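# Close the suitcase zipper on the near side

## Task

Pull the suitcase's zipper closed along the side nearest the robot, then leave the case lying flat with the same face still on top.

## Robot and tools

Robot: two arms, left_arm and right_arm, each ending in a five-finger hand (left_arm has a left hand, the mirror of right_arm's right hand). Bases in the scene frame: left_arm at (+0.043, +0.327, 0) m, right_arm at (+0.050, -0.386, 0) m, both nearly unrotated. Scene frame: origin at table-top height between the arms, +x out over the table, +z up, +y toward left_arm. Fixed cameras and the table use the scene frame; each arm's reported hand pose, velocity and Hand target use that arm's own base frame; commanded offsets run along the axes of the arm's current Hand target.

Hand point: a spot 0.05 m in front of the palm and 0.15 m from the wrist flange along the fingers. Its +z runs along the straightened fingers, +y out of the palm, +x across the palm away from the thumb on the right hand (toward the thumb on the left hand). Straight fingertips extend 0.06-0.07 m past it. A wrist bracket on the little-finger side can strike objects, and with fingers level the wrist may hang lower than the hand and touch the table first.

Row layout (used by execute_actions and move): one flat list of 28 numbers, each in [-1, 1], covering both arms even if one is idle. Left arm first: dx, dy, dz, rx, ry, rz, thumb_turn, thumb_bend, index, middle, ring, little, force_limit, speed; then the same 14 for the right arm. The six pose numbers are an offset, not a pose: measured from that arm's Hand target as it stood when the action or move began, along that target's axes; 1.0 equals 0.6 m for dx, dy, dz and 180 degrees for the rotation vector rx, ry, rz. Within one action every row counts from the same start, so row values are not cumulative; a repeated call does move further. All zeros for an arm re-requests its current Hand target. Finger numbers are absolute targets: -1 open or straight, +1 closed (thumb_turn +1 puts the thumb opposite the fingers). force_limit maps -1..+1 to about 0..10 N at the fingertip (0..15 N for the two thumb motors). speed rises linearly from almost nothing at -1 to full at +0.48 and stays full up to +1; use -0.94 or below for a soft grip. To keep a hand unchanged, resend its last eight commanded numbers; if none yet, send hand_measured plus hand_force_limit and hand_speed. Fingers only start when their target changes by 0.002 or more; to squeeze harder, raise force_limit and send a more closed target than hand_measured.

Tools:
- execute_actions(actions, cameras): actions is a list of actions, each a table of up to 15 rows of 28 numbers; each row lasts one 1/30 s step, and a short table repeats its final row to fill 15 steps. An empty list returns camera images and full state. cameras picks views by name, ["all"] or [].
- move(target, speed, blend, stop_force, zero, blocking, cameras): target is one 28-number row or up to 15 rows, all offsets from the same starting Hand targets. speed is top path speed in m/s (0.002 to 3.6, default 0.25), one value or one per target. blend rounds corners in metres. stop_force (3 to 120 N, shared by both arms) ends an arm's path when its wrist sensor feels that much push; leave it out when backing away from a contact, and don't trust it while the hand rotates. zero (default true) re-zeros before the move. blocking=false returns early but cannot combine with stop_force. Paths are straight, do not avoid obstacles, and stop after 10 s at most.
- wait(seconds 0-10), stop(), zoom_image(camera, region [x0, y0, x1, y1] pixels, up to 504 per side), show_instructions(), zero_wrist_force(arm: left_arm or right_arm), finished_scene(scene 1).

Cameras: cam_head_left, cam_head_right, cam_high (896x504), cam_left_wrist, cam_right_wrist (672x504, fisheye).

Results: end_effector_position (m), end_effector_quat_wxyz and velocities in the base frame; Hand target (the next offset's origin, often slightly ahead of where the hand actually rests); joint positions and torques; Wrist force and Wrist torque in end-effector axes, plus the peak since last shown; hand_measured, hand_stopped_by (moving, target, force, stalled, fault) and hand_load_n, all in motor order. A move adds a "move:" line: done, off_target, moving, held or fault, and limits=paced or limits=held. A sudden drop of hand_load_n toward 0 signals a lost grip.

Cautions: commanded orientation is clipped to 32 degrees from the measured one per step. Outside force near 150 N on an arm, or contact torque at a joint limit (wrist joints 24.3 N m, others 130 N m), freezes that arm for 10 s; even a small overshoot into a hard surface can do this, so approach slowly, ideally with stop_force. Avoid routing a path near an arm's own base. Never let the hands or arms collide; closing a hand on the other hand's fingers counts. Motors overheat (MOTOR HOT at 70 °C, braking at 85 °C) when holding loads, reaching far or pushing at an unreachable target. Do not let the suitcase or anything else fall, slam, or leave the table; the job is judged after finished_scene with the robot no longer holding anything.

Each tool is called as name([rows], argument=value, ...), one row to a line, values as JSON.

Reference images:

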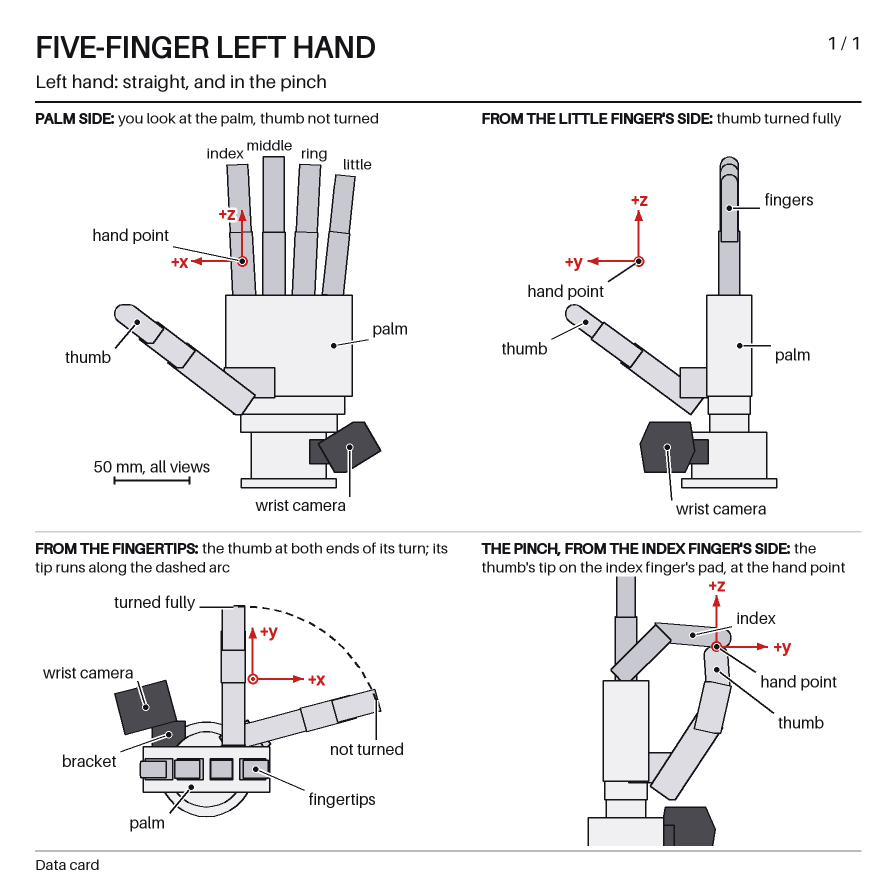

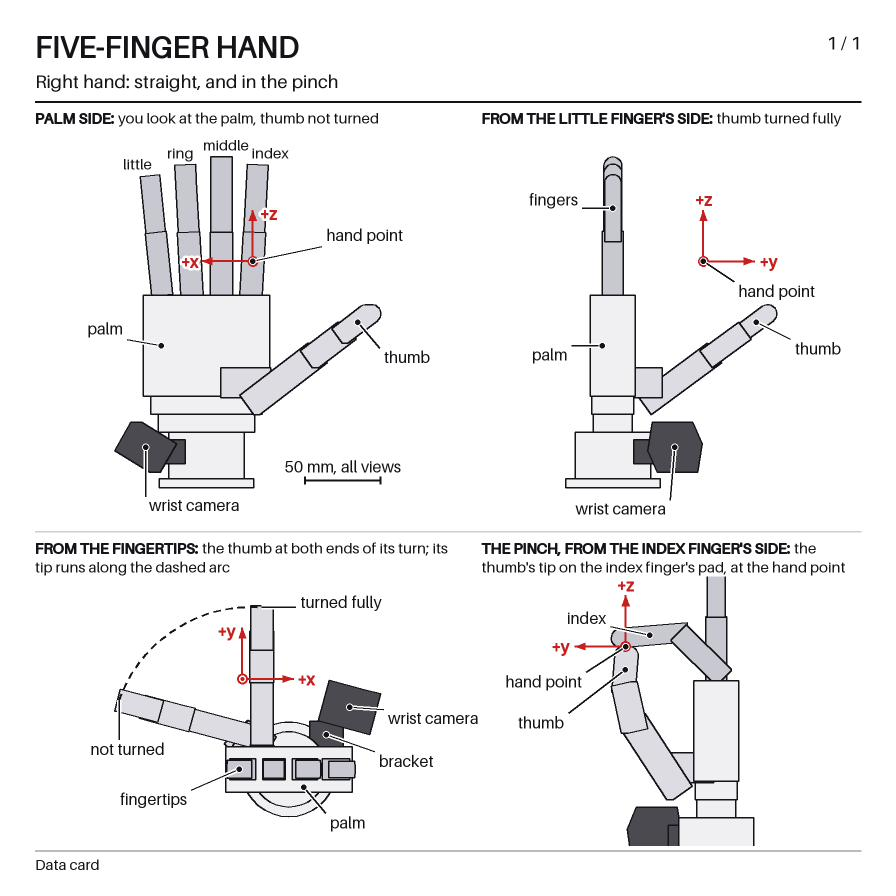

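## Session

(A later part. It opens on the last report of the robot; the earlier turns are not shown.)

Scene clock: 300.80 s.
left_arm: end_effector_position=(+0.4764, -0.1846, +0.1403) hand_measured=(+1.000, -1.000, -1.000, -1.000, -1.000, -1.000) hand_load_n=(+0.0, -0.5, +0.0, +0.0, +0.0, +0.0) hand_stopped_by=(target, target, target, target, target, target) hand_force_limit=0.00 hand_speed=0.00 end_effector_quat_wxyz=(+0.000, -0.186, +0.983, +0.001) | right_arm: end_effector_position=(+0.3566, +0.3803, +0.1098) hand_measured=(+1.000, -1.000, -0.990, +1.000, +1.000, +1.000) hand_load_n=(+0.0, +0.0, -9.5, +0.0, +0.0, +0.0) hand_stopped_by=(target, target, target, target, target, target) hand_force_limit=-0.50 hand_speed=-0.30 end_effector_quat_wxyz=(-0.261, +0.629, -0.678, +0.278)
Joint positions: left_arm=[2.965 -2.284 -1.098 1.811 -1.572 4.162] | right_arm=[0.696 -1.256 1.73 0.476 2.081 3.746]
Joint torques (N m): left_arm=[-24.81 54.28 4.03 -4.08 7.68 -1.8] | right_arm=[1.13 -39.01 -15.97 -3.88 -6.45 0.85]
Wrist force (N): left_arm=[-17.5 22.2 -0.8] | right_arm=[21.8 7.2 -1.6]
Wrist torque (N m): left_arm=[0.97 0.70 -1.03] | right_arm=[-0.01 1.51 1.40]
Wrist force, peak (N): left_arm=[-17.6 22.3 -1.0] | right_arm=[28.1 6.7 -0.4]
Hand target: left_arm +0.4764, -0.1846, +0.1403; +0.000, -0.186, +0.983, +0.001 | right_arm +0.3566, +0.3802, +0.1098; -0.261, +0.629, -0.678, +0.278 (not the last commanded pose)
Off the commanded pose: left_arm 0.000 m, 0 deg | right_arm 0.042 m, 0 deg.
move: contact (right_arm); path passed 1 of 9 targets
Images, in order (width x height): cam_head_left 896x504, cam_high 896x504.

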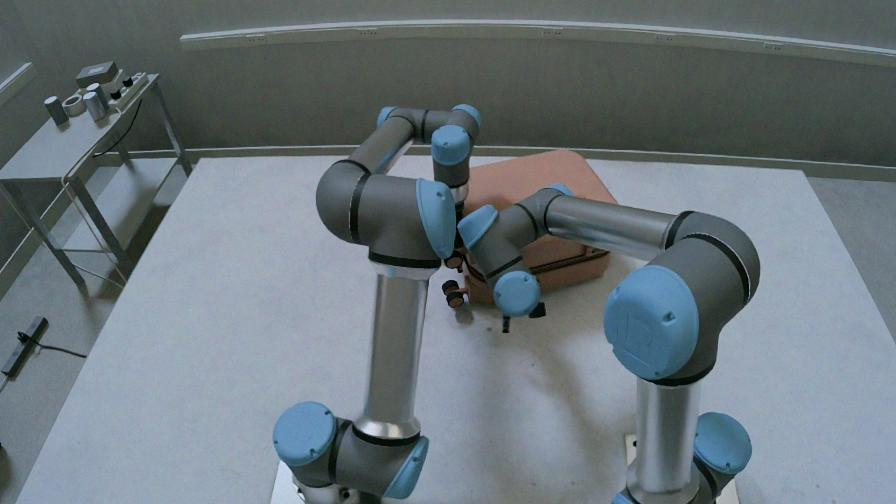

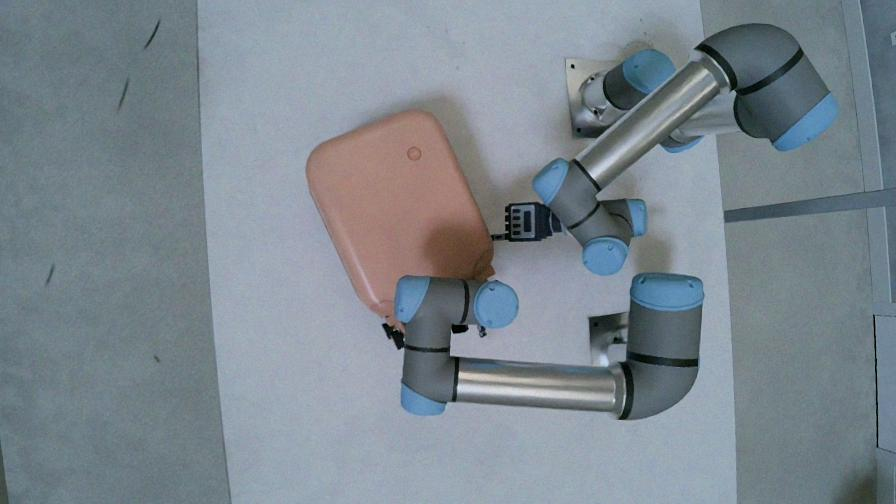

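move([
  [0,0,0,0,0,0, 1,-1,-1,-1,-1,-1,0,0, -0.0095,0.0017,-0.0017,0,0,0, 1,-1,-1,1,1,1,-0.5,-0.3],
  [0,0,0,0,0,0, 1,-1,-1,-1,-1,-1,0,0, -0.0182,0.0027,-0.0027,0,0,0, 1,-1,-1,1,1,1,-0.5,-0.3],
  [0,0,0,0,0,0, 1,-1,-1,-1,-1,-1,0,0, -0.0270,0.0031,-0.0031,0,0,0, 1,-1,-1,1,1,1,-0.5,-0.3],
  [0,0,0,0,0,0, 1,-1,-1,-1,-1,-1,0,0, -0.0380,0.0031,-0.0031,0,0,0, 1,-1,-1,1,1,1,-0.5,-0.3],
  [0,0,0,0,0,0, 1,-1,-1,-1,-1,-1,0,0, -0.0490,0.0024,-0.0024,0,0,0, 1,-1,-1,1,1,1,-0.5,-0.3],
], speed=0.015, stop_force=12, blend=0.002, cameras=["cam_head_left","cam_high","cam_right_wrist"])

Scene clock: 303.53 s.
left_arm: end_effector_position=(+0.4764, -0.1846, +0.1403) hand_measured=(+1.000, -1.000, -1.000, -1.000, -1.000, -1.000) hand_load_n=(+0.0, +0.0, +0.0, +0.0, +0.0, +0.0) hand_stopped_by=(target, target, target, target, target, target) hand_force_limit=0.00 hand_speed=0.00 end_effector_quat_wxyz=(+0.000, -0.186, +0.983, +0.001) | right_arm: end_effector_position=(+0.3563, +0.3813, +0.1098) hand_measured=(+1.000, -1.000, -0.990, +1.000, +1.000, +1.000) hand_load_n=(+0.0, +0.0, -8.0, +0.0, +0.0, +0.0) hand_stopped_by=(target, target, target, target, target, target) hand_force_limit=-0.50 hand_speed=-0.30 end_effector_quat_wxyz=(-0.260, +0.629, -0.678, +0.278)
Joint positions: left_arm=[2.965 -2.284 -1.098 1.811 -1.572 4.162] | right_arm=[0.699 -1.254 1.727 0.478 2.083 3.749]
Joint torques (N m): left_arm=[-26.78 54.55 4.19 -3.96 6.36 -1.83] | right_arm=[15.41 -33.84 -18.86 -5.27 -8.27 1.01]
Wrist force (N): left_arm=[-20.5 30.5 0.7] | right_arm=[30.1 6.0 -0.7]
Wrist torque (N m): left_arm=[1.22 0.82 -1.18] | right_arm=[-0.06 2.08 1.93]
Wrist force, peak (N): left_arm=[-22.0 32.4 2.2] | right_arm=[37.0 5.7 1.2]
Hand target: left_arm +0.4764, -0.1846, +0.1403; +0.000, -0.186, +0.983, +0.001 | right_arm +0.3563, +0.3814, +0.1098; -0.260, +0.629, -0.678, +0.278 (not the last commanded pose)
Off the commanded pose: left_arm 0.000 m, 0 deg | right_arm 0.028 m, 0 deg.
move: contact (right_arm); path passed 0 of 5 targets
Images, in order (width x height): cam_head_left 896x504, cam_high 896x504, cam_right_wrist 672x504.

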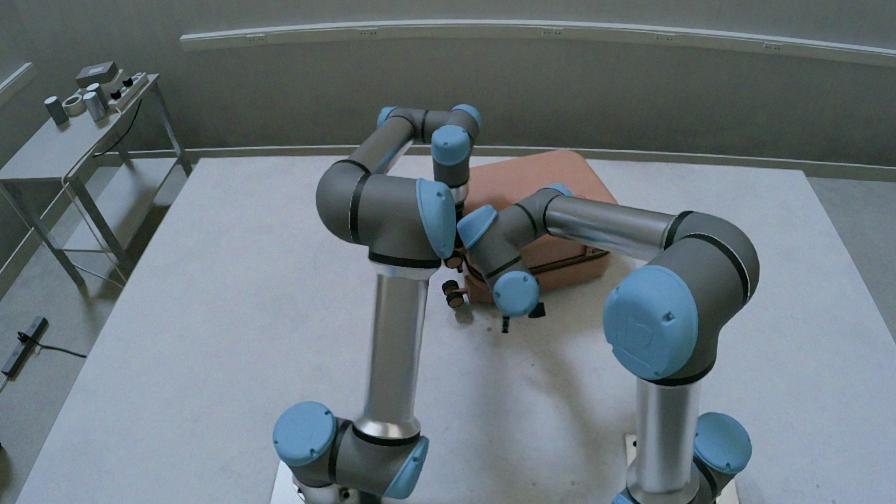

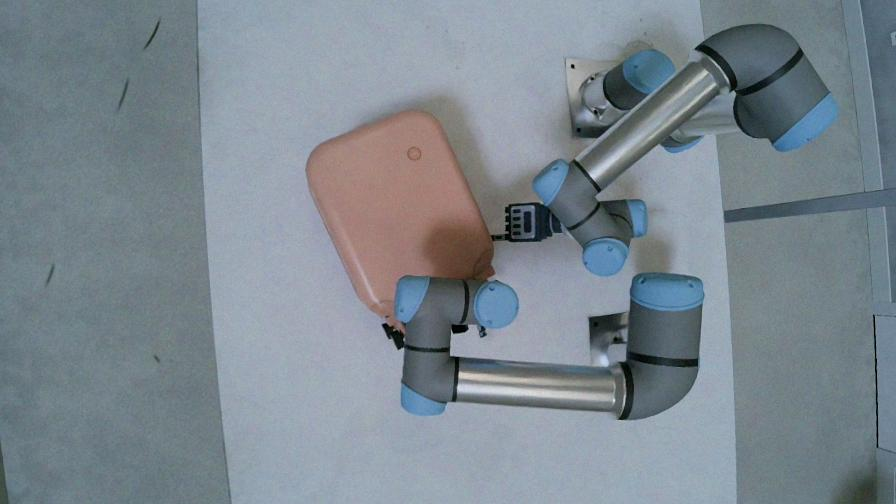

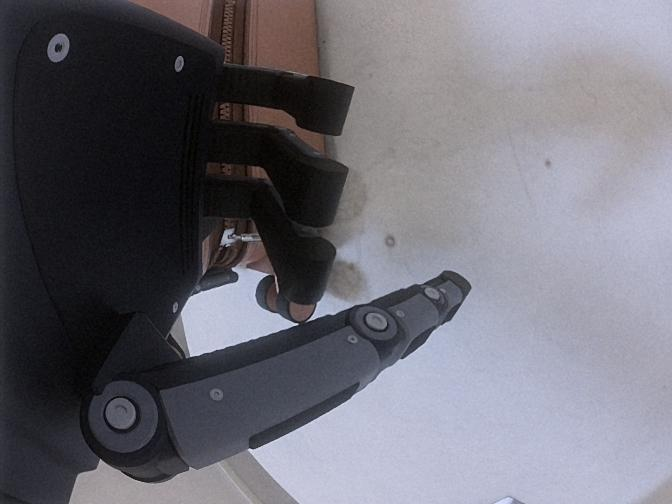

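zoom_image(camera="cam_right_wrist", region=[180, 160, 320, 340])

Scaled by 2.800 from the camera's 672x504 image, which has a finer 960x720 frame.

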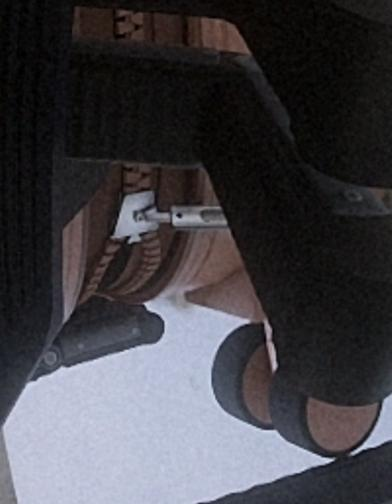

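move([
  [0,0,0,0,0,0, 1,-1,-1,-1,-1,-1,0,0, 0.0087,0.0026,-0.0026,0,0,0, 1,-1,-1,1,1,1,-0.5,-0.3],
  [0,0,0,0,0,0, 1,-1,-1,-1,-1,-1,0,0, 0.0188,0.02,-0.02,0,0,0, 1,-1,-1,1,1,1,-0.5,-0.3],
  [0,0,0,0,0,0, 1,-1,-1,-1,-1,-1,0,0, 0.0961,0.0105,-0.0105,0,0,0, 1,-1,-1,1,1,1,-0.5,-0.3],
], speed=0.06, blend=0.004, cameras=["cam_head_left","cam_head_right","cam_high","cam_right_wrist"])

zoom_image(camera="cam_head_left", region=[440, 220, 580, 330])

zoom_image(camera="cam_right_wrist", region=[180, 160, 320, 340])

Scene clock: 307.40 s.
left_arm: end_effector_position=(+0.4764, -0.1846, +0.1403) hand_measured=(+1.000, -1.000, -1.000, -1.000, -1.000, -1.000) hand_load_n=(+0.0, +0.0, +0.0, +0.0, +0.0, +0.0) hand_stopped_by=(target, target, target, target, target, target) hand_force_limit=0.00 hand_speed=0.00 end_effector_quat_wxyz=(+0.000, -0.186, +0.983, +0.001) | right_arm: end_effector_position=(+0.3431, +0.3245, +0.1096) hand_measured=(+1.000, -1.000, -0.990, +1.000, +1.000, +1.000) hand_load_n=(+0.0, +0.0, +0.0, +0.0, +0.5, +0.0) hand_stopped_by=(target, target, target, target, target, target) hand_force_limit=-0.50 hand_speed=-0.30 end_effector_quat_wxyz=(-0.260, +0.629, -0.678, +0.278) end_effector_velocity=(+0.001, +0.001, +0.000) end_effector_angular_velocity=(-0.001, -0.002, -0.003)
Joint positions: left_arm=[2.965 -2.284 -1.098 1.811 -1.572 4.162] | right_arm=[0.598 -1.388 1.892 0.405 2.022 3.658]
Joint velocities: left_arm=[within noise] | right_arm=[0.004 0.003 -0.004 0.002 0.006 0.005]
Joint torques (N m): left_arm=[11.77 54.03 5.08 -4.05 -1.86 -1.8] | right_arm=[6.05 -13.24 -26.68 2.7 3 1.76]
Wrist force (N): left_arm=[-1.8 0.5 -0.5] | right_arm=[0.0 -0.2 -0.2]
Wrist torque (N m): left_arm=[0.01 0.13 -0.37] | right_arm=[0.02 -0.04 0.00]
Wrist force, peak (N): left_arm=[-20.9 30.7 0.6] | right_arm=[30.6 6.1 -0.5]
Hand target: left_arm +0.4764, -0.1846, +0.1403; +0.000, -0.186, +0.983, +0.001 | right_arm +0.3431, +0.3245, +0.1096; -0.260, +0.629, -0.678, +0.278
Off the commanded pose: left_arm 0.000 m, 0 deg | right_arm 0.000 m, 0 deg.
move: done; blend cut to 0.0028 m at target 1
Images, in order (width x height): cam_head_left 896x504, cam_head_right 896x504, cam_high 896x504, cam_right_wrist 672x504.

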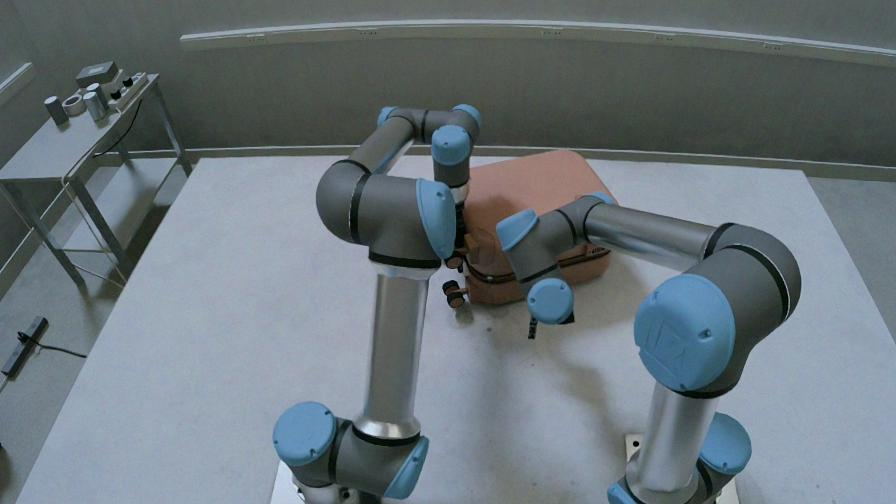

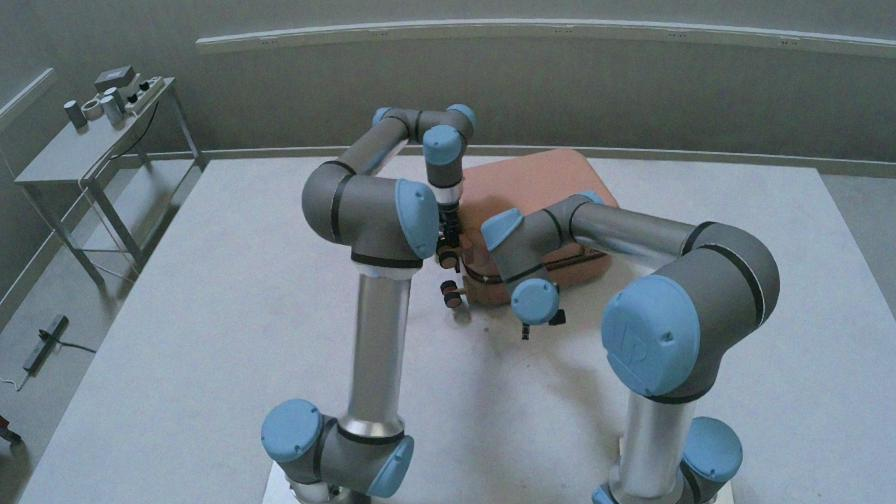

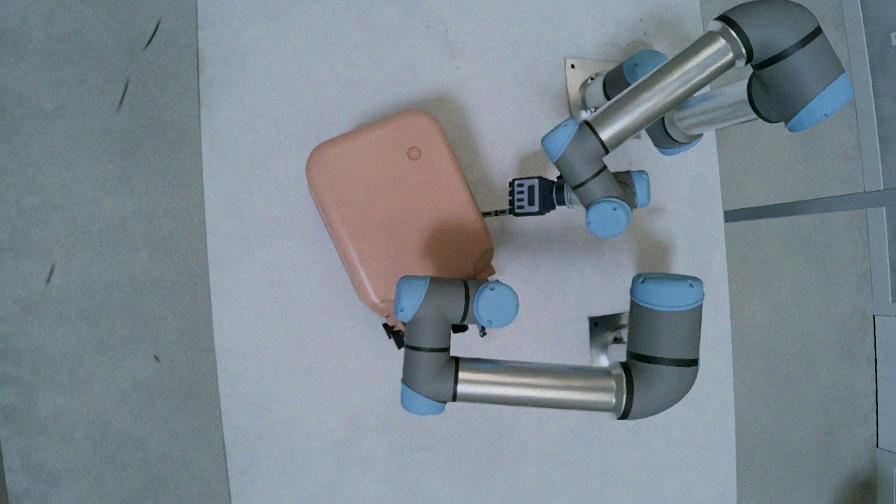

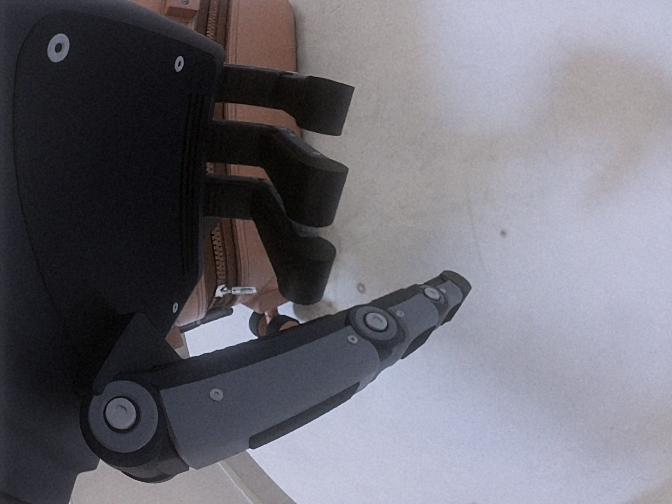

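Scaled by 3.600 from the camera's 896x504 image, which has a finer 1280x720 frame.

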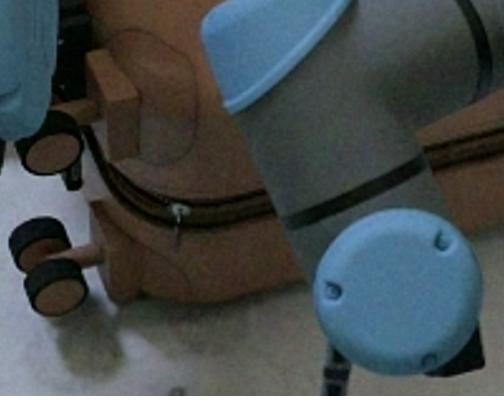

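Scaled by 2.800 from the camera's 672x504 image, which has a finer 960x720 frame.

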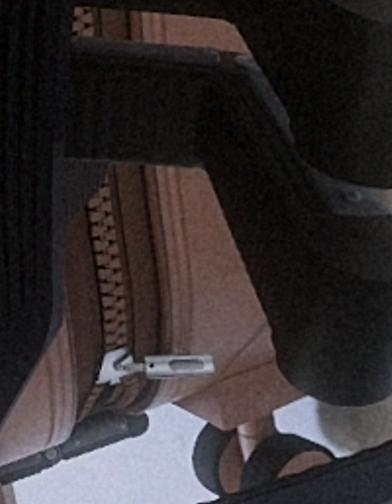

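zoom_image(camera="cam_head_left", region=[455, 245, 525, 300])

zoom_image(camera="cam_head_right", region=[445, 245, 515, 300])

zoom_image(camera="cam_right_wrist", region=[195, 220, 275, 330])

Scaled by 7.200 from the camera's 896x504 image, which has a finer 1280x720 frame.

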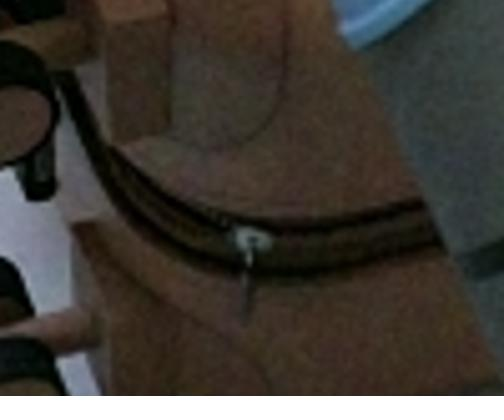

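Scaled by 7.200 from the camera's 896x504 image, which has a finer 1280x720 frame.

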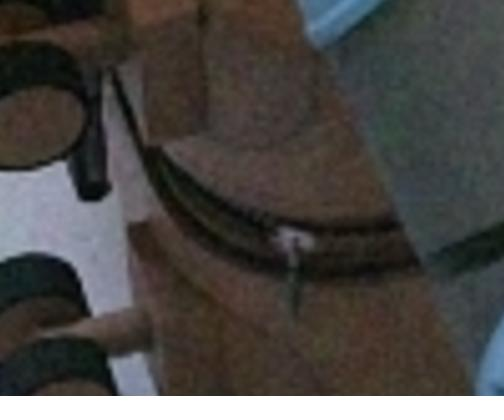

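Scaled by 4.582 from the camera's 672x504 image, which has a finer 960x720 frame.

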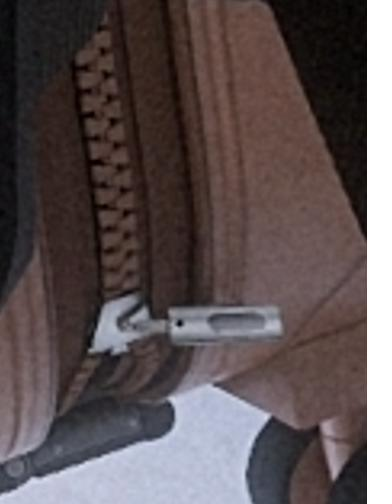

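execute_actions(actions=[], cameras=["cam_left_wrist"])

zoom_image(camera="cam_left_wrist", region=[410, 0, 510, 60])

Scene clock: 310.17 s.
left_arm: end_effector_position=(+0.4764, -0.1846, +0.1403) hand_measured=(+1.000, -1.000, -1.000, -1.000, -1.000, -1.000) hand_load_n=(+0.0, +0.0, +0.0, +0.0, +0.0, +0.0) hand_stopped_by=(target, target, target, target, target, target) hand_force_limit=0.00 hand_speed=0.00 end_effector_quat_wxyz=(+0.000, -0.186, +0.983, +0.001) | right_arm: end_effector_position=(+0.3431, +0.3245, +0.1096) hand_measured=(+1.000, -1.000, -0.990, +1.000, +1.000, +1.000) hand_load_n=(+0.0, +0.0, +0.0, +0.0, +0.0, +0.0) hand_stopped_by=(target, target, target, target, target, target) hand_force_limit=-0.50 hand_speed=-0.30 end_effector_quat_wxyz=(-0.260, +0.629, -0.678, +0.278)
Joint positions: left_arm=[2.965 -2.284 -1.098 1.811 -1.572 4.162] | right_arm=[0.598 -1.388 1.892 0.405 2.022 3.658]
Joint velocities: within noise
Joint torques (N m): left_arm=[12.42 54.47 5.8 -3.97 -1.96 -1.78] | right_arm=[7.04 -13.3 -27.43 2.82 2.93 -1.04]
Wrist force (N): left_arm=[-2.0 0.4 -0.4] | right_arm=[0.3 -0.4 -0.6]
Wrist torque (N m): left_arm=[-0.02 0.15 -0.37] | right_arm=[0.02 -0.07 0.01]
Wrist force, peak (N): left_arm=[-1.9 0.8 -0.7] | right_arm=[0.8 -0.3 -0.6]
Hand target: left_arm +0.4764, -0.1846, +0.1403; +0.000, -0.186, +0.983, +0.001 | right_arm +0.3431, +0.3245, +0.1096; -0.260, +0.629, -0.678, +0.278
Off the commanded pose: left_arm 0.000 m, 0 deg | right_arm 0.000 m, 0 deg.
Images, in order (width x height): cam_left_wrist 672x504.

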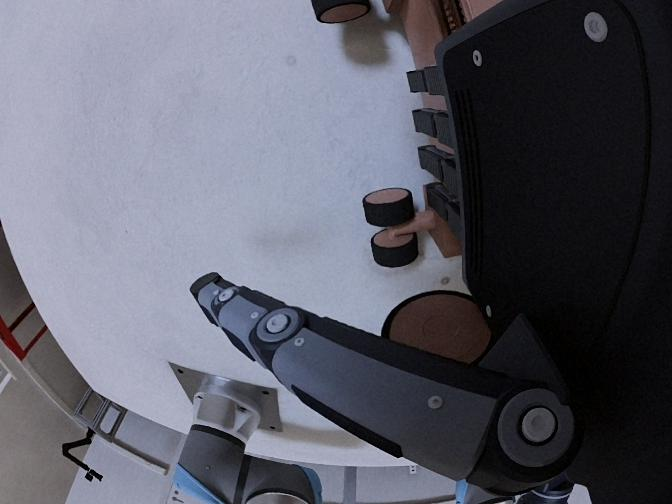

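Scaled by 5.040 from the camera's 672x504 image, which has a finer 960x720 frame.

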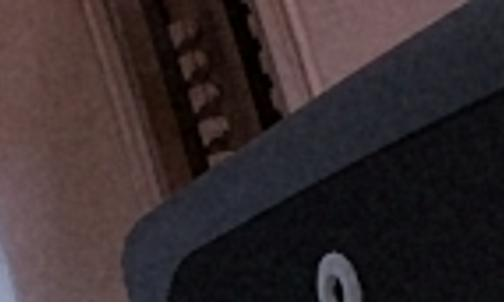

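move(target=[0,0,0,0,0,0, 1,-1,-1,-1,-1,-1,0,0, -0.0975,-0.0018,0.0018,0,0.0314,0.0314, 1,-1,-1,1,1,1,-0.5,-0.3], speed=0.08)

Scene clock: 314.50 s.
left_arm: end_effector_position=(+0.4764, -0.1846, +0.1403) hand_measured=(+1.000, -1.000, -1.000, -1.000, -1.000, -1.000) hand_load_n=(+0.0, +0.0, +0.0, +0.0, +0.0, +0.0) hand_stopped_by=(target, target, target, target, target, target) hand_force_limit=0.00 hand_speed=0.00 end_effector_quat_wxyz=(+0.000, -0.186, +0.983, +0.001) | right_arm: end_effector_position=(+0.3490, +0.3827, +0.1099) hand_measured=(+1.000, -1.000, -0.990, +1.000, +1.000, +1.000) hand_load_n=(+0.0, +0.0, -0.5, +0.0, +0.0, +0.0) hand_stopped_by=(target, target, target, target, target, target) hand_force_limit=-0.50 hand_speed=-0.30 end_effector_quat_wxyz=(+0.240, -0.580, +0.720, -0.295)
Joint positions: left_arm=[2.965 -2.284 -1.098 1.811 -1.572 4.162] | right_arm=[0.751 -1.203 1.68 0.578 2.186 3.94]
Joint torques (N m): left_arm=[12.45 54.42 6.9 -3.94 -1.93 -1.84] | right_arm=[-4.25 -30.5 -11.52 1.89 -1.61 1.25]
Wrist force (N): left_arm=[-2.0 0.2 -0.5] | right_arm=[0.1 -0.1 -0.2]
Wrist torque (N m): left_arm=[-0.05 0.15 -0.37] | right_arm=[0.01 -0.07 0.11]
Wrist force, peak (N): left_arm=[-2.1 0.6 -0.6] | right_arm=[0.9 -0.4 -0.5]
Hand target: left_arm +0.4764, -0.1846, +0.1403; +0.000, -0.186, +0.983, +0.001 | right_arm +0.3490, +0.3827, +0.1099; +0.240, -0.580, +0.720, -0.295
Off the commanded pose: left_arm 0.000 m, 0 deg | right_arm 0.000 m, 0 deg.
move: done

move([
  [0,0,0,0,0,0, 1,-1,-1,-1,-1,-1,0,0, -0.0090,-0.0105,0.0105,0,0,0, 1,-1,-1,1,1,1,-0.5,-0.3],
  [0,0,0,0,0,0, 1,-1,-1,-1,-1,-1,0,0, -0.0190,-0.0072,0.0072,0,0,0, 1,-1,-1,1,1,1,-0.5,-0.3],
  [0,0,0,0,0,0, 1,-1,-1,-1,-1,-1,0,0, -0.0317,-0.0041,0.0041,0,0,0, 1,-1,-1,1,1,1,-0.5,-0.3],
  [0,0,0,0,0,0, 1,-1,-1,-1,-1,-1,0,0, -0.0446,-0.0020,0.0020,0,0,0, 1,-1,-1,1,1,1,-0.5,-0.3],
  [0,0,0,0,0,0, 1,-1,-1,-1,-1,-1,0,0, -0.0577,-0.0008,0.0008,0,0,0, 1,-1,-1,1,1,1,-0.5,-0.3],
  [0,0,0,0,0,0, 1,-1,-1,-1,-1,-1,0,0, -0.0711,-0.0006,0.0006,0,0,0, 1,-1,-1,1,1,1,-0.5,-0.3],
], speed=0.02, stop_force=28, blend=0.002, cameras=["cam_head_left","cam_high","cam_right_wrist"])

Scene clock: 317.57 s.
left_arm: end_effector_position=(+0.4764, -0.1846, +0.1403) hand_measured=(+1.000, -1.000, -1.000, -1.000, -1.000, -1.000) hand_load_n=(+0.0, +0.0, +0.0, +0.0, +0.0, +0.0) hand_stopped_by=(target, target, target, target, target, target) hand_force_limit=0.00 hand_speed=0.00 end_effector_quat_wxyz=(+0.000, -0.186, +0.983, +0.001) | right_arm: end_effector_position=(+0.3576, +0.3916, +0.1098) hand_measured=(+1.000, -1.000, -0.990, +1.000, +1.000, +1.000) hand_load_n=(+0.0, +0.0, -5.5, +0.0, +0.5, +0.0) hand_stopped_by=(target, target, target, target, target, target) hand_force_limit=-0.50 hand_speed=-0.30 end_effector_quat_wxyz=(+0.240, -0.580, +0.720, -0.295)
Joint positions: left_arm=[2.965 -2.284 -1.098 1.811 -1.572 4.162] | right_arm=[0.753 -1.177 1.642 0.591 2.187 3.942]
Joint torques (N m): left_arm=[-31.24 53.86 7.72 -4.02 8.81 -1.78] | right_arm=[9.04 -38.51 -17.52 -4.13 -6.83 1.58]
Wrist force (N): left_arm=[-21.3 27.3 -0.8] | right_arm=[28.3 3.9 -2.9]
Wrist torque (N m): left_arm=[1.16 0.88 -1.30] | right_arm=[0.12 1.75 1.90]
Wrist force, peak (N): left_arm=[-22.1 28.3 -1.5] | right_arm=[35.8 2.8 0.8]
Hand target: left_arm +0.4764, -0.1846, +0.1403; +0.000, -0.186, +0.983, +0.001 | right_arm +0.3576, +0.3916, +0.1098; +0.240, -0.580, +0.720, -0.295 (not the last commanded pose)
Off the commanded pose: left_arm 0.000 m, 0 deg | right_arm 0.033 m, 0 deg.
move: contact (right_arm); path passed 1 of 6 targets
Images, in order (width x height): cam_head_left 896x504, cam_high 896x504, cam_right_wrist 672x504.

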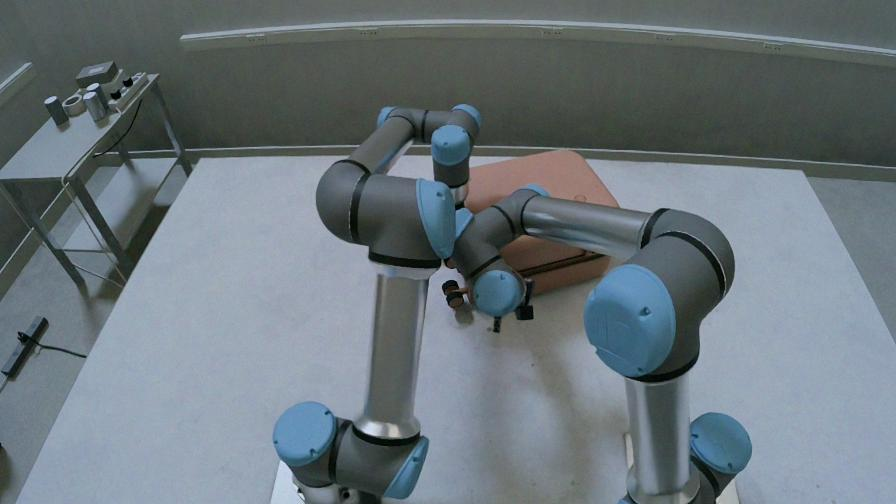

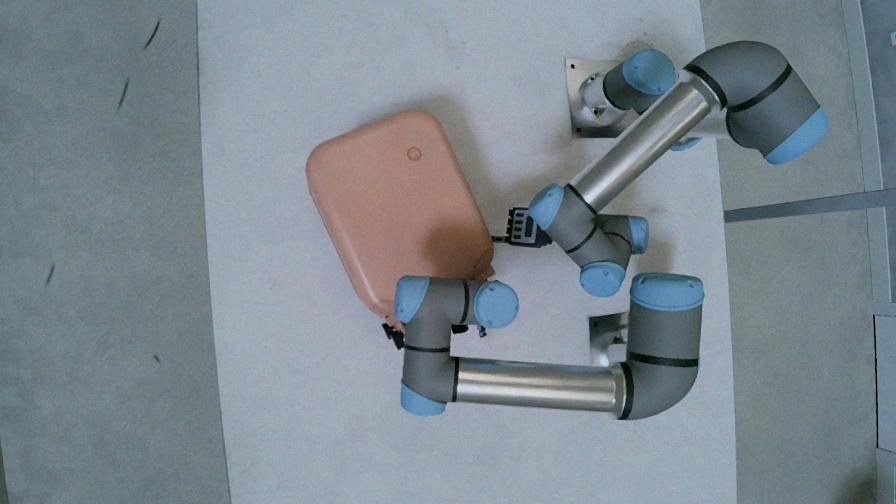

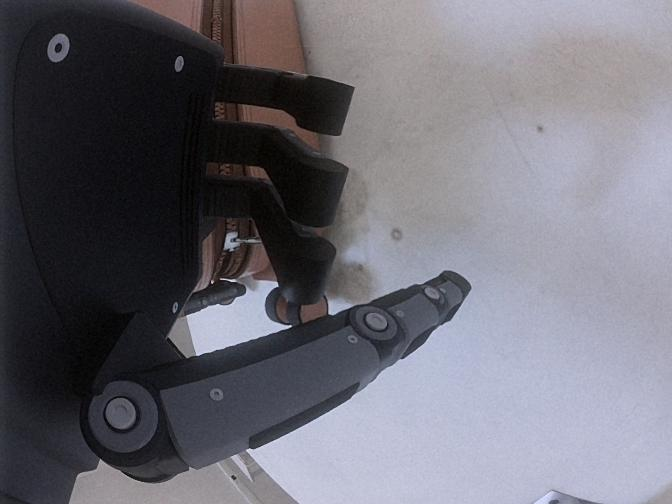

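zoom_image(camera="cam_right_wrist", region=[190, 190, 270, 310])

Scaled by 4.200 from the camera's 672x504 image, which has a finer 960x720 frame.

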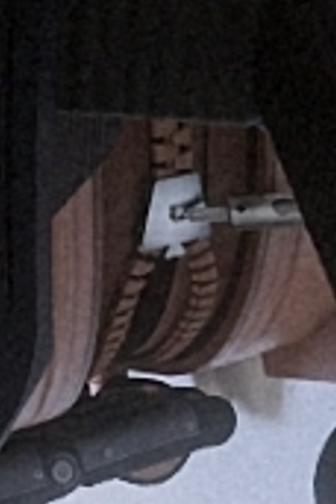

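move([
  [0,0,0,0,0,0, 1,-1,-1,-1,-1,-1,0,0, 0.0158,0.0098,-0.0098,0,0,0, 1,-1,-1,1,1,1,-0.5,-0.3],
  [0,0,0,0,0,0, 1,-1,-1,-1,-1,-1,0,0, 0.0630,0.0017,-0.0017,0,-0.0786,-0.0786, 1,-1,-1,1,1,1,-0.5,-0.3],
], speed=0.08, blend=0.003, cameras=["cam_head_left","cam_head_right"])

zoom_image(camera="cam_head_left", region=[460, 240, 540, 310])

zoom_image(camera="cam_head_right", region=[450, 240, 530, 310])

Scene clock: 327.67 s.
left_arm: end_effector_position=(+0.4764, -0.1846, +0.1403) hand_measured=(+1.000, -1.000, -1.000, -1.000, -1.000, -1.000) hand_load_n=(-0.5, +0.0, +0.0, +0.0, +0.0, +0.0) hand_stopped_by=(target, target, target, target, target, target) hand_force_limit=0.00 hand_speed=0.00 end_effector_quat_wxyz=(+0.000, -0.186, +0.983, +0.001) | right_arm: end_effector_position=(+0.3481, +0.3549, +0.1097) hand_measured=(+1.000, -1.000, -0.990, +1.000, +1.000, +1.000) hand_load_n=(+0.0, +0.0, +0.0, +0.0, +0.0, +0.0) hand_stopped_by=(target, target, target, target, target, target) hand_force_limit=-0.50 hand_speed=-0.30 end_effector_quat_wxyz=(-0.288, +0.696, -0.609, +0.249)
Joint positions: left_arm=[2.965 -2.284 -1.098 1.811 -1.572 4.162] | right_arm=[0.585 -1.382 1.87 0.352 1.879 3.474]
Joint torques (N m): left_arm=[12.61 53.33 8.88 -3.9 -2.04 -1.68] | right_arm=[5.85 -13.25 -27.09 2.6 2.7 0.8]
Wrist force (N): left_arm=[-1.4 0.0 -0.4] | right_arm=[1.1 0.4 -0.7]
Wrist torque (N m): left_arm=[-0.04 0.13 -0.35] | right_arm=[0.17 -0.18 0.04]
Wrist force, peak (N): left_arm=[-22.1 28.1 -1.2] | right_arm=[28.9 4.0 -3.0]
Hand target: left_arm +0.4764, -0.1846, +0.1403; +0.000, -0.186, +0.983, +0.001 | right_arm +0.3481, +0.3549, +0.1097; -0.288, +0.696, -0.609, +0.249
Off the commanded pose: left_arm 0.000 m, 0 deg | right_arm 0.000 m, 0 deg.
move: done
Images, in order (width x height): cam_head_left 896x504, cam_head_right 896x504.

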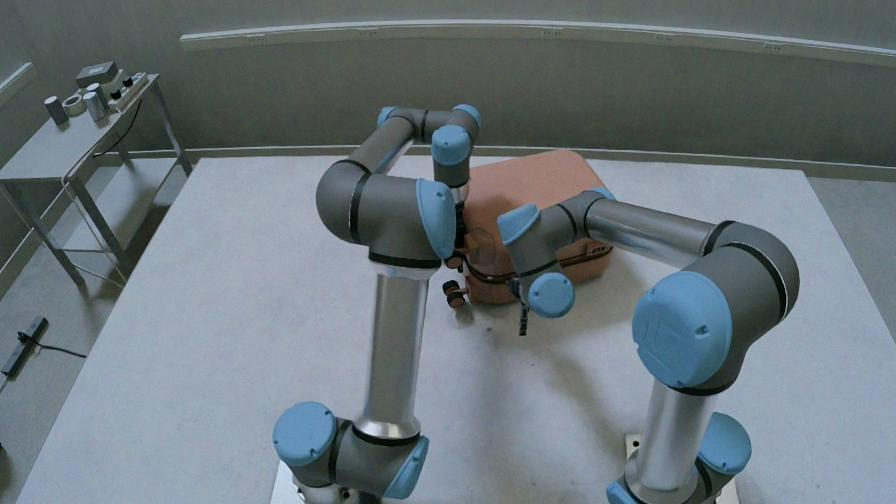

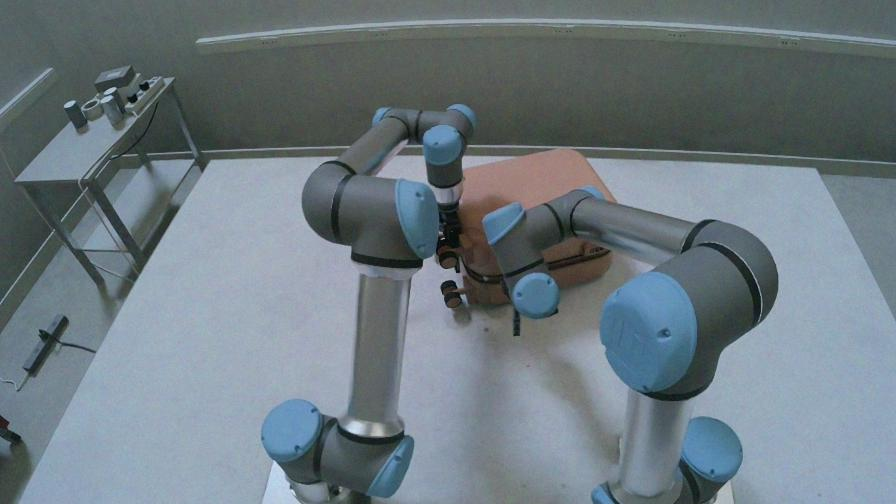

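Scaled by 6.300 from the camera's 896x504 image, which has a finer 1280x720 frame.

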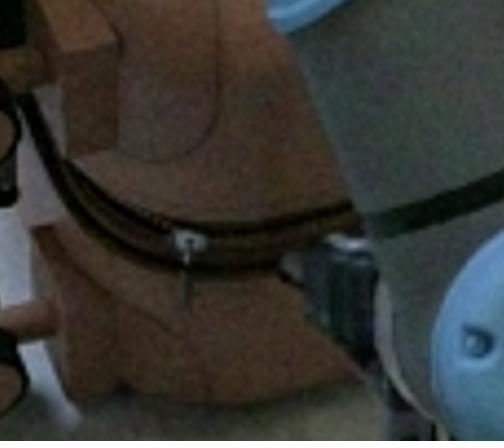

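Scaled by 6.300 from the camera's 896x504 image, which has a finer 1280x720 frame.

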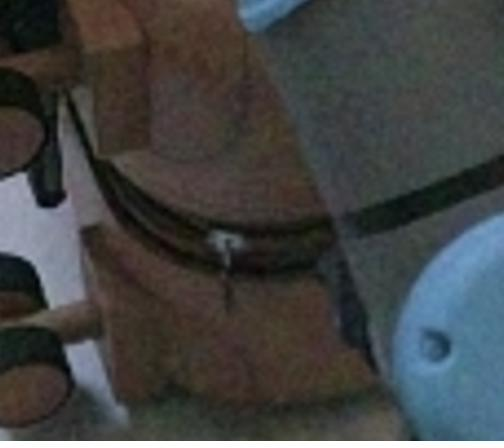

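move([
  [0,0,0,0,0,0, 1,-1,-1,-1,-1,-1,0,0, -0.0171,0.0034,-0.0034,0,0,0, 1,-1,-1,1,1,1,-0.5,-0.3],
  [0,0,0,0,0,0, 1,-1,-1,-1,-1,-1,0,0, -0.0239,-0.0233,0.0233,0,0,0, 1,-1,-1,1,1,1,-0.5,-0.3],
], speed=[0.04,0.02], stop_force=3, blend=0.001)

Scene clock: 331.27 s.
left_arm: end_effector_position=(+0.4764, -0.1846, +0.1403) hand_measured=(+1.000, -1.000, -1.000, -1.000, -1.000, -1.000) hand_load_n=(+0.0, +0.0, +0.0, +0.0, +0.0, +0.0) hand_stopped_by=(target, target, target, target, target, target) hand_force_limit=0.00 hand_speed=0.00 end_effector_quat_wxyz=(+0.000, -0.186, +0.983, +0.001) | right_arm: end_effector_position=(+0.3545, +0.3681, +0.1097) hand_measured=(+1.000, -1.000, -0.990, +1.000, +1.000, +1.000) hand_load_n=(+0.0, +0.0, -2.5, +0.0, +0.0, +0.0) hand_stopped_by=(target, target, target, target, target, target) hand_force_limit=-0.50 hand_speed=-0.30 end_effector_quat_wxyz=(-0.288, +0.696, -0.609, +0.249)
Joint positions: left_arm=[2.965 -2.284 -1.098 1.811 -1.572 4.162] | right_arm=[0.605 -1.347 1.828 0.365 1.893 3.49]
Joint torques (N m): left_arm=[12.4 52.59 9.96 -3.92 -2.13 -1.87] | right_arm=[6.28 -33.13 -7.76 -0.71 3.27 1.91]
Wrist force (N): left_arm=[-1.5 -0.1 -0.6] | right_arm=[0.6 2.3 -1.6]
Wrist torque (N m): left_arm=[-0.03 0.14 -0.35] | right_arm=[0.17 -0.19 0.08]
Wrist force, peak (N): left_arm=[-1.8 -0.1 -0.8] | right_arm=[1.8 4.2 -6.2]
Hand target: left_arm +0.4764, -0.1846, +0.1403; +0.000, -0.186, +0.983, +0.001 | right_arm +0.3545, +0.3681, +0.1097; -0.288, +0.696, -0.609, +0.249 (not the last commanded pose)
Off the commanded pose: left_arm 0.000 m, 0 deg | right_arm 0.012 m, 0 deg.
move: contact (right_arm); path passed 1 of 2 targets

move([
  [0,0,0,0,0,0, 1,-1,-1,-1,-1,-1,0,0, -0.0102,-0.0009,0.0009,0,0,0, 1,-1,-1,1,1,1,-0.5,-0.3],
  [0,0,0,0,0,0, 1,-1,-1,-1,-1,-1,0,0, -0.0235,-0.0019,0.0019,0,0,0, 1,-1,-1,1,1,1,-0.5,-0.3],
  [0,0,0,0,0,0, 1,-1,-1,-1,-1,-1,0,0, -0.0343,-0.0036,0.0036,0,0,0, 1,-1,-1,1,1,1,-0.5,-0.3],
  [0,0,0,0,0,0, 1,-1,-1,-1,-1,-1,0,0, -0.0449,-0.0059,0.0059,0,0,0, 1,-1,-1,1,1,1,-0.5,-0.3],
  [0,0,0,0,0,0, 1,-1,-1,-1,-1,-1,0,0, -0.0551,-0.0089,0.0089,0,0,0, 1,-1,-1,1,1,1,-0.5,-0.3],
  [0,0,0,0,0,0, 1,-1,-1,-1,-1,-1,0,0, -0.0650,-0.0125,0.0125,0,0,0, 1,-1,-1,1,1,1,-0.5,-0.3],
], speed=0.015, stop_force=20, blend=0.002, cameras=["cam_head_left","cam_right_wrist"])

zoom_image(camera="cam_right_wrist", region=[190, 190, 270, 310])

zoom_image(camera="cam_head_left", region=[460, 240, 540, 310])

Scene clock: 334.93 s.
left_arm: end_effector_position=(+0.4764, -0.1846, +0.1403) hand_measured=(+1.000, -1.000, -1.000, -1.000, -1.000, -1.000) hand_load_n=(+0.0, +0.0, +0.0, +0.0, +0.0, +0.0) hand_stopped_by=(target, target, target, target, target, target) hand_force_limit=0.00 hand_speed=0.00 end_effector_quat_wxyz=(+0.000, -0.186, +0.983, +0.001) | right_arm: end_effector_position=(+0.3549, +0.3901, +0.1098) hand_measured=(+1.000, -1.000, -0.988, +1.000, +1.000, +1.000) hand_load_n=(+0.0, +0.0, -22.5, +0.0, +0.0, +0.5) hand_stopped_by=(target, target, target, target, target, target) hand_force_limit=-0.50 hand_speed=-0.30 end_effector_quat_wxyz=(-0.288, +0.696, -0.609, +0.249)
Joint positions: left_arm=[2.965 -2.284 -1.098 1.811 -1.572 4.162] | right_arm=[0.652 -1.303 1.772 0.388 1.923 3.527]
Joint torques (N m): left_arm=[-10.1 53.01 10.73 -3.89 4.95 -1.85] | right_arm=[-9.27 -36.19 -16.02 -4.14 -2.91 -0.4]
Wrist force (N): left_arm=[-18.2 7.0 -1.9] | right_arm=[10.4 17.9 -12.2]
Wrist torque (N m): left_arm=[0.38 0.83 -1.14] | right_arm=[0.55 0.39 0.76]
Wrist force, peak (N): left_arm=[-18.7 6.9 -2.0] | right_arm=[16.8 19.2 -15.5]
Hand target: left_arm +0.4764, -0.1846, +0.1403; +0.000, -0.186, +0.983, +0.001 | right_arm +0.3549, +0.3901, +0.1098; -0.288, +0.696, -0.609, +0.249 (not the last commanded pose)
Off the commanded pose: left_arm 0.000 m, 0 deg | right_arm 0.019 m, 0 deg.
move: contact (right_arm); path passed 2 of 6 targets
Images, in order (width x height): cam_head_left 896x504, cam_right_wrist 672x504.

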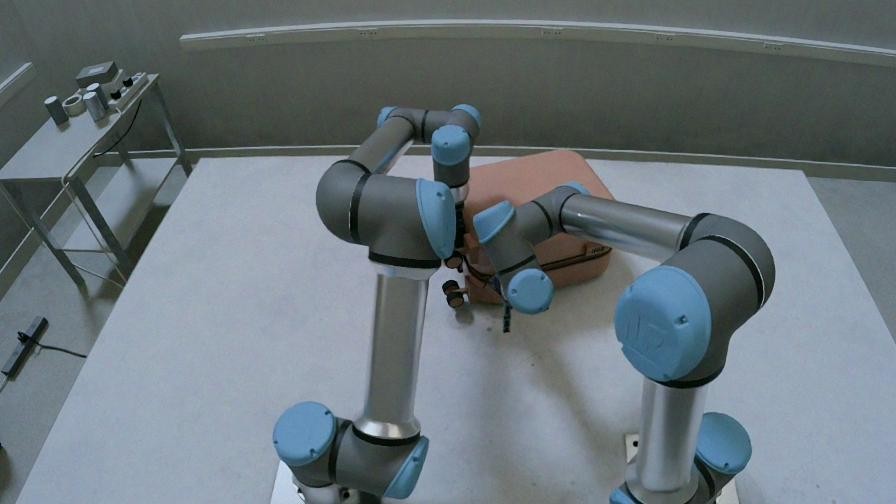

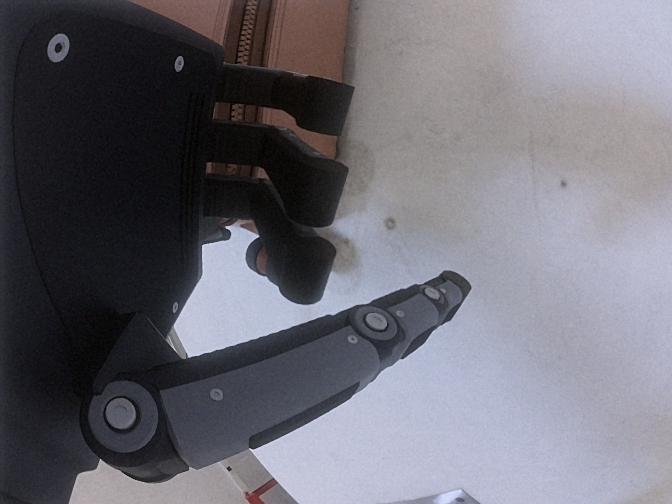

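Scaled by 4.200 from the camera's 672x504 image, which has a finer 960x720 frame.

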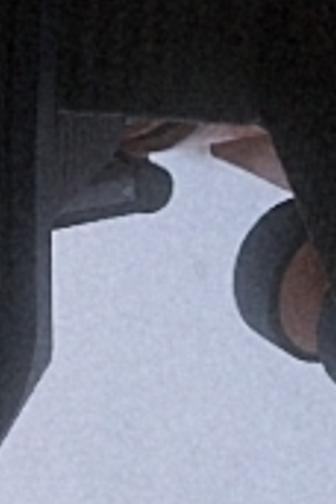

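Scaled by 6.300 from the camera's 896x504 image, which has a finer 1280x720 frame.

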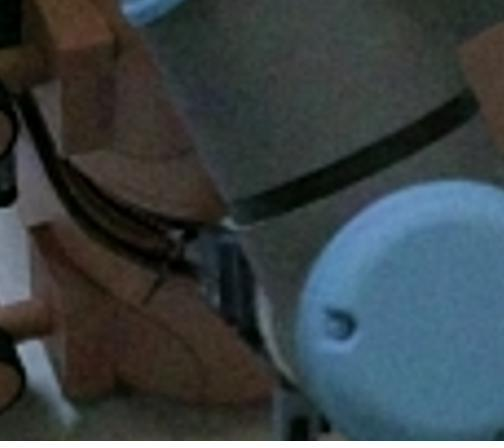

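move([
  [0,0,0,0,0,0, 1,-1,-1,-1,-1,-1,0,0, -0.0087,-0.0018,0.0018,0,0,0, 1,-1,-1,1,1,1,-0.5,-0.3],
  [0,0,0,0,0,0, 1,-1,-1,-1,-1,-1,0,0, -0.0190,-0.0048,0.0048,0,0,0, 1,-1,-1,1,1,1,-0.5,-0.3],
  [0,0,0,0,0,0, 1,-1,-1,-1,-1,-1,0,0, -0.0289,-0.0083,0.0083,0,0,0, 1,-1,-1,1,1,1,-0.5,-0.3],
  [0,0,0,0,0,0, 1,-1,-1,-1,-1,-1,0,0, -0.0382,-0.0125,0.0125,0,0,0, 1,-1,-1,1,1,1,-0.5,-0.3],
], speed=0.015, stop_force=30, zero=false, blend=0.002, cameras=["cam_head_left"])

zoom_image(camera="cam_head_left", region=[460, 240, 540, 310])

Scene clock: 339.17 s.
left_arm: end_effector_position=(+0.4764, -0.1846, +0.1403) hand_measured=(+1.000, -1.000, -1.000, -1.000, -1.000, -1.000) hand_load_n=(+0.0, +0.0, +0.0, +0.0, +0.0, +0.0) hand_stopped_by=(target, target, target, target, target, target) hand_force_limit=0.00 hand_speed=0.00 end_effector_quat_wxyz=(+0.000, -0.186, +0.983, +0.001) | right_arm: end_effector_position=(+0.3623, +0.4142, +0.1099) hand_measured=(+1.000, -1.000, -0.974, +1.000, +1.000, +1.000) hand_load_n=(+0.0, +0.0, -4.5, +0.0, +0.0, +0.5) hand_stopped_by=(target, target, target, target, target, target) hand_force_limit=-0.50 hand_speed=-0.30 end_effector_quat_wxyz=(-0.288, +0.696, -0.609, +0.249)
Joint positions: left_arm=[2.965 -2.284 -1.098 1.811 -1.572 4.162] | right_arm=[0.687 -1.246 1.698 0.416 1.947 3.556]
Joint torques (N m): left_arm=[7.78 52.43 11.81 -4.59 -1.26 -1.4] | right_arm=[-10.63 -36.81 -7.46 -0.73 -1.57 -1.13]
Wrist force (N): left_arm=[-6.0 -3.6 -0.9] | right_arm=[-0.5 4.6 -1.7]
Wrist torque (N m): left_arm=[-0.17 0.28 -0.65] | right_arm=[0.20 -0.24 0.00]
Wrist force, peak (N): left_arm=[-22.9 4.2 -1.2] | right_arm=[13.0 24.1 -19.0]
Hand target: left_arm +0.4764, -0.1846, +0.1403; +0.000, -0.186, +0.983, +0.001 | right_arm +0.3623, +0.4142, +0.1099; -0.288, +0.696, -0.609, +0.249
Off the commanded pose: left_arm 0.000 m, 0 deg | right_arm 0.000 m, 0 deg.
move: done
Images, in order (width x height): cam_head_left 896x504.

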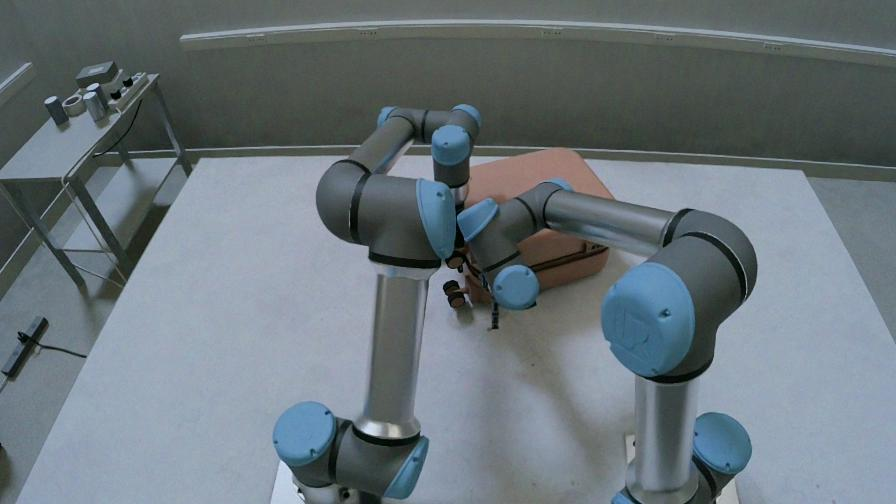

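Scaled by 6.300 from the camera's 896x504 image, which has a finer 1280x720 frame.

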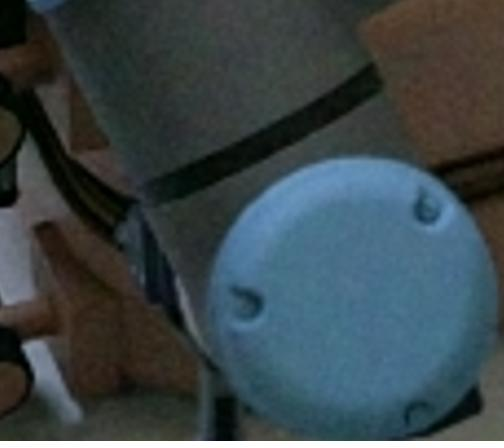

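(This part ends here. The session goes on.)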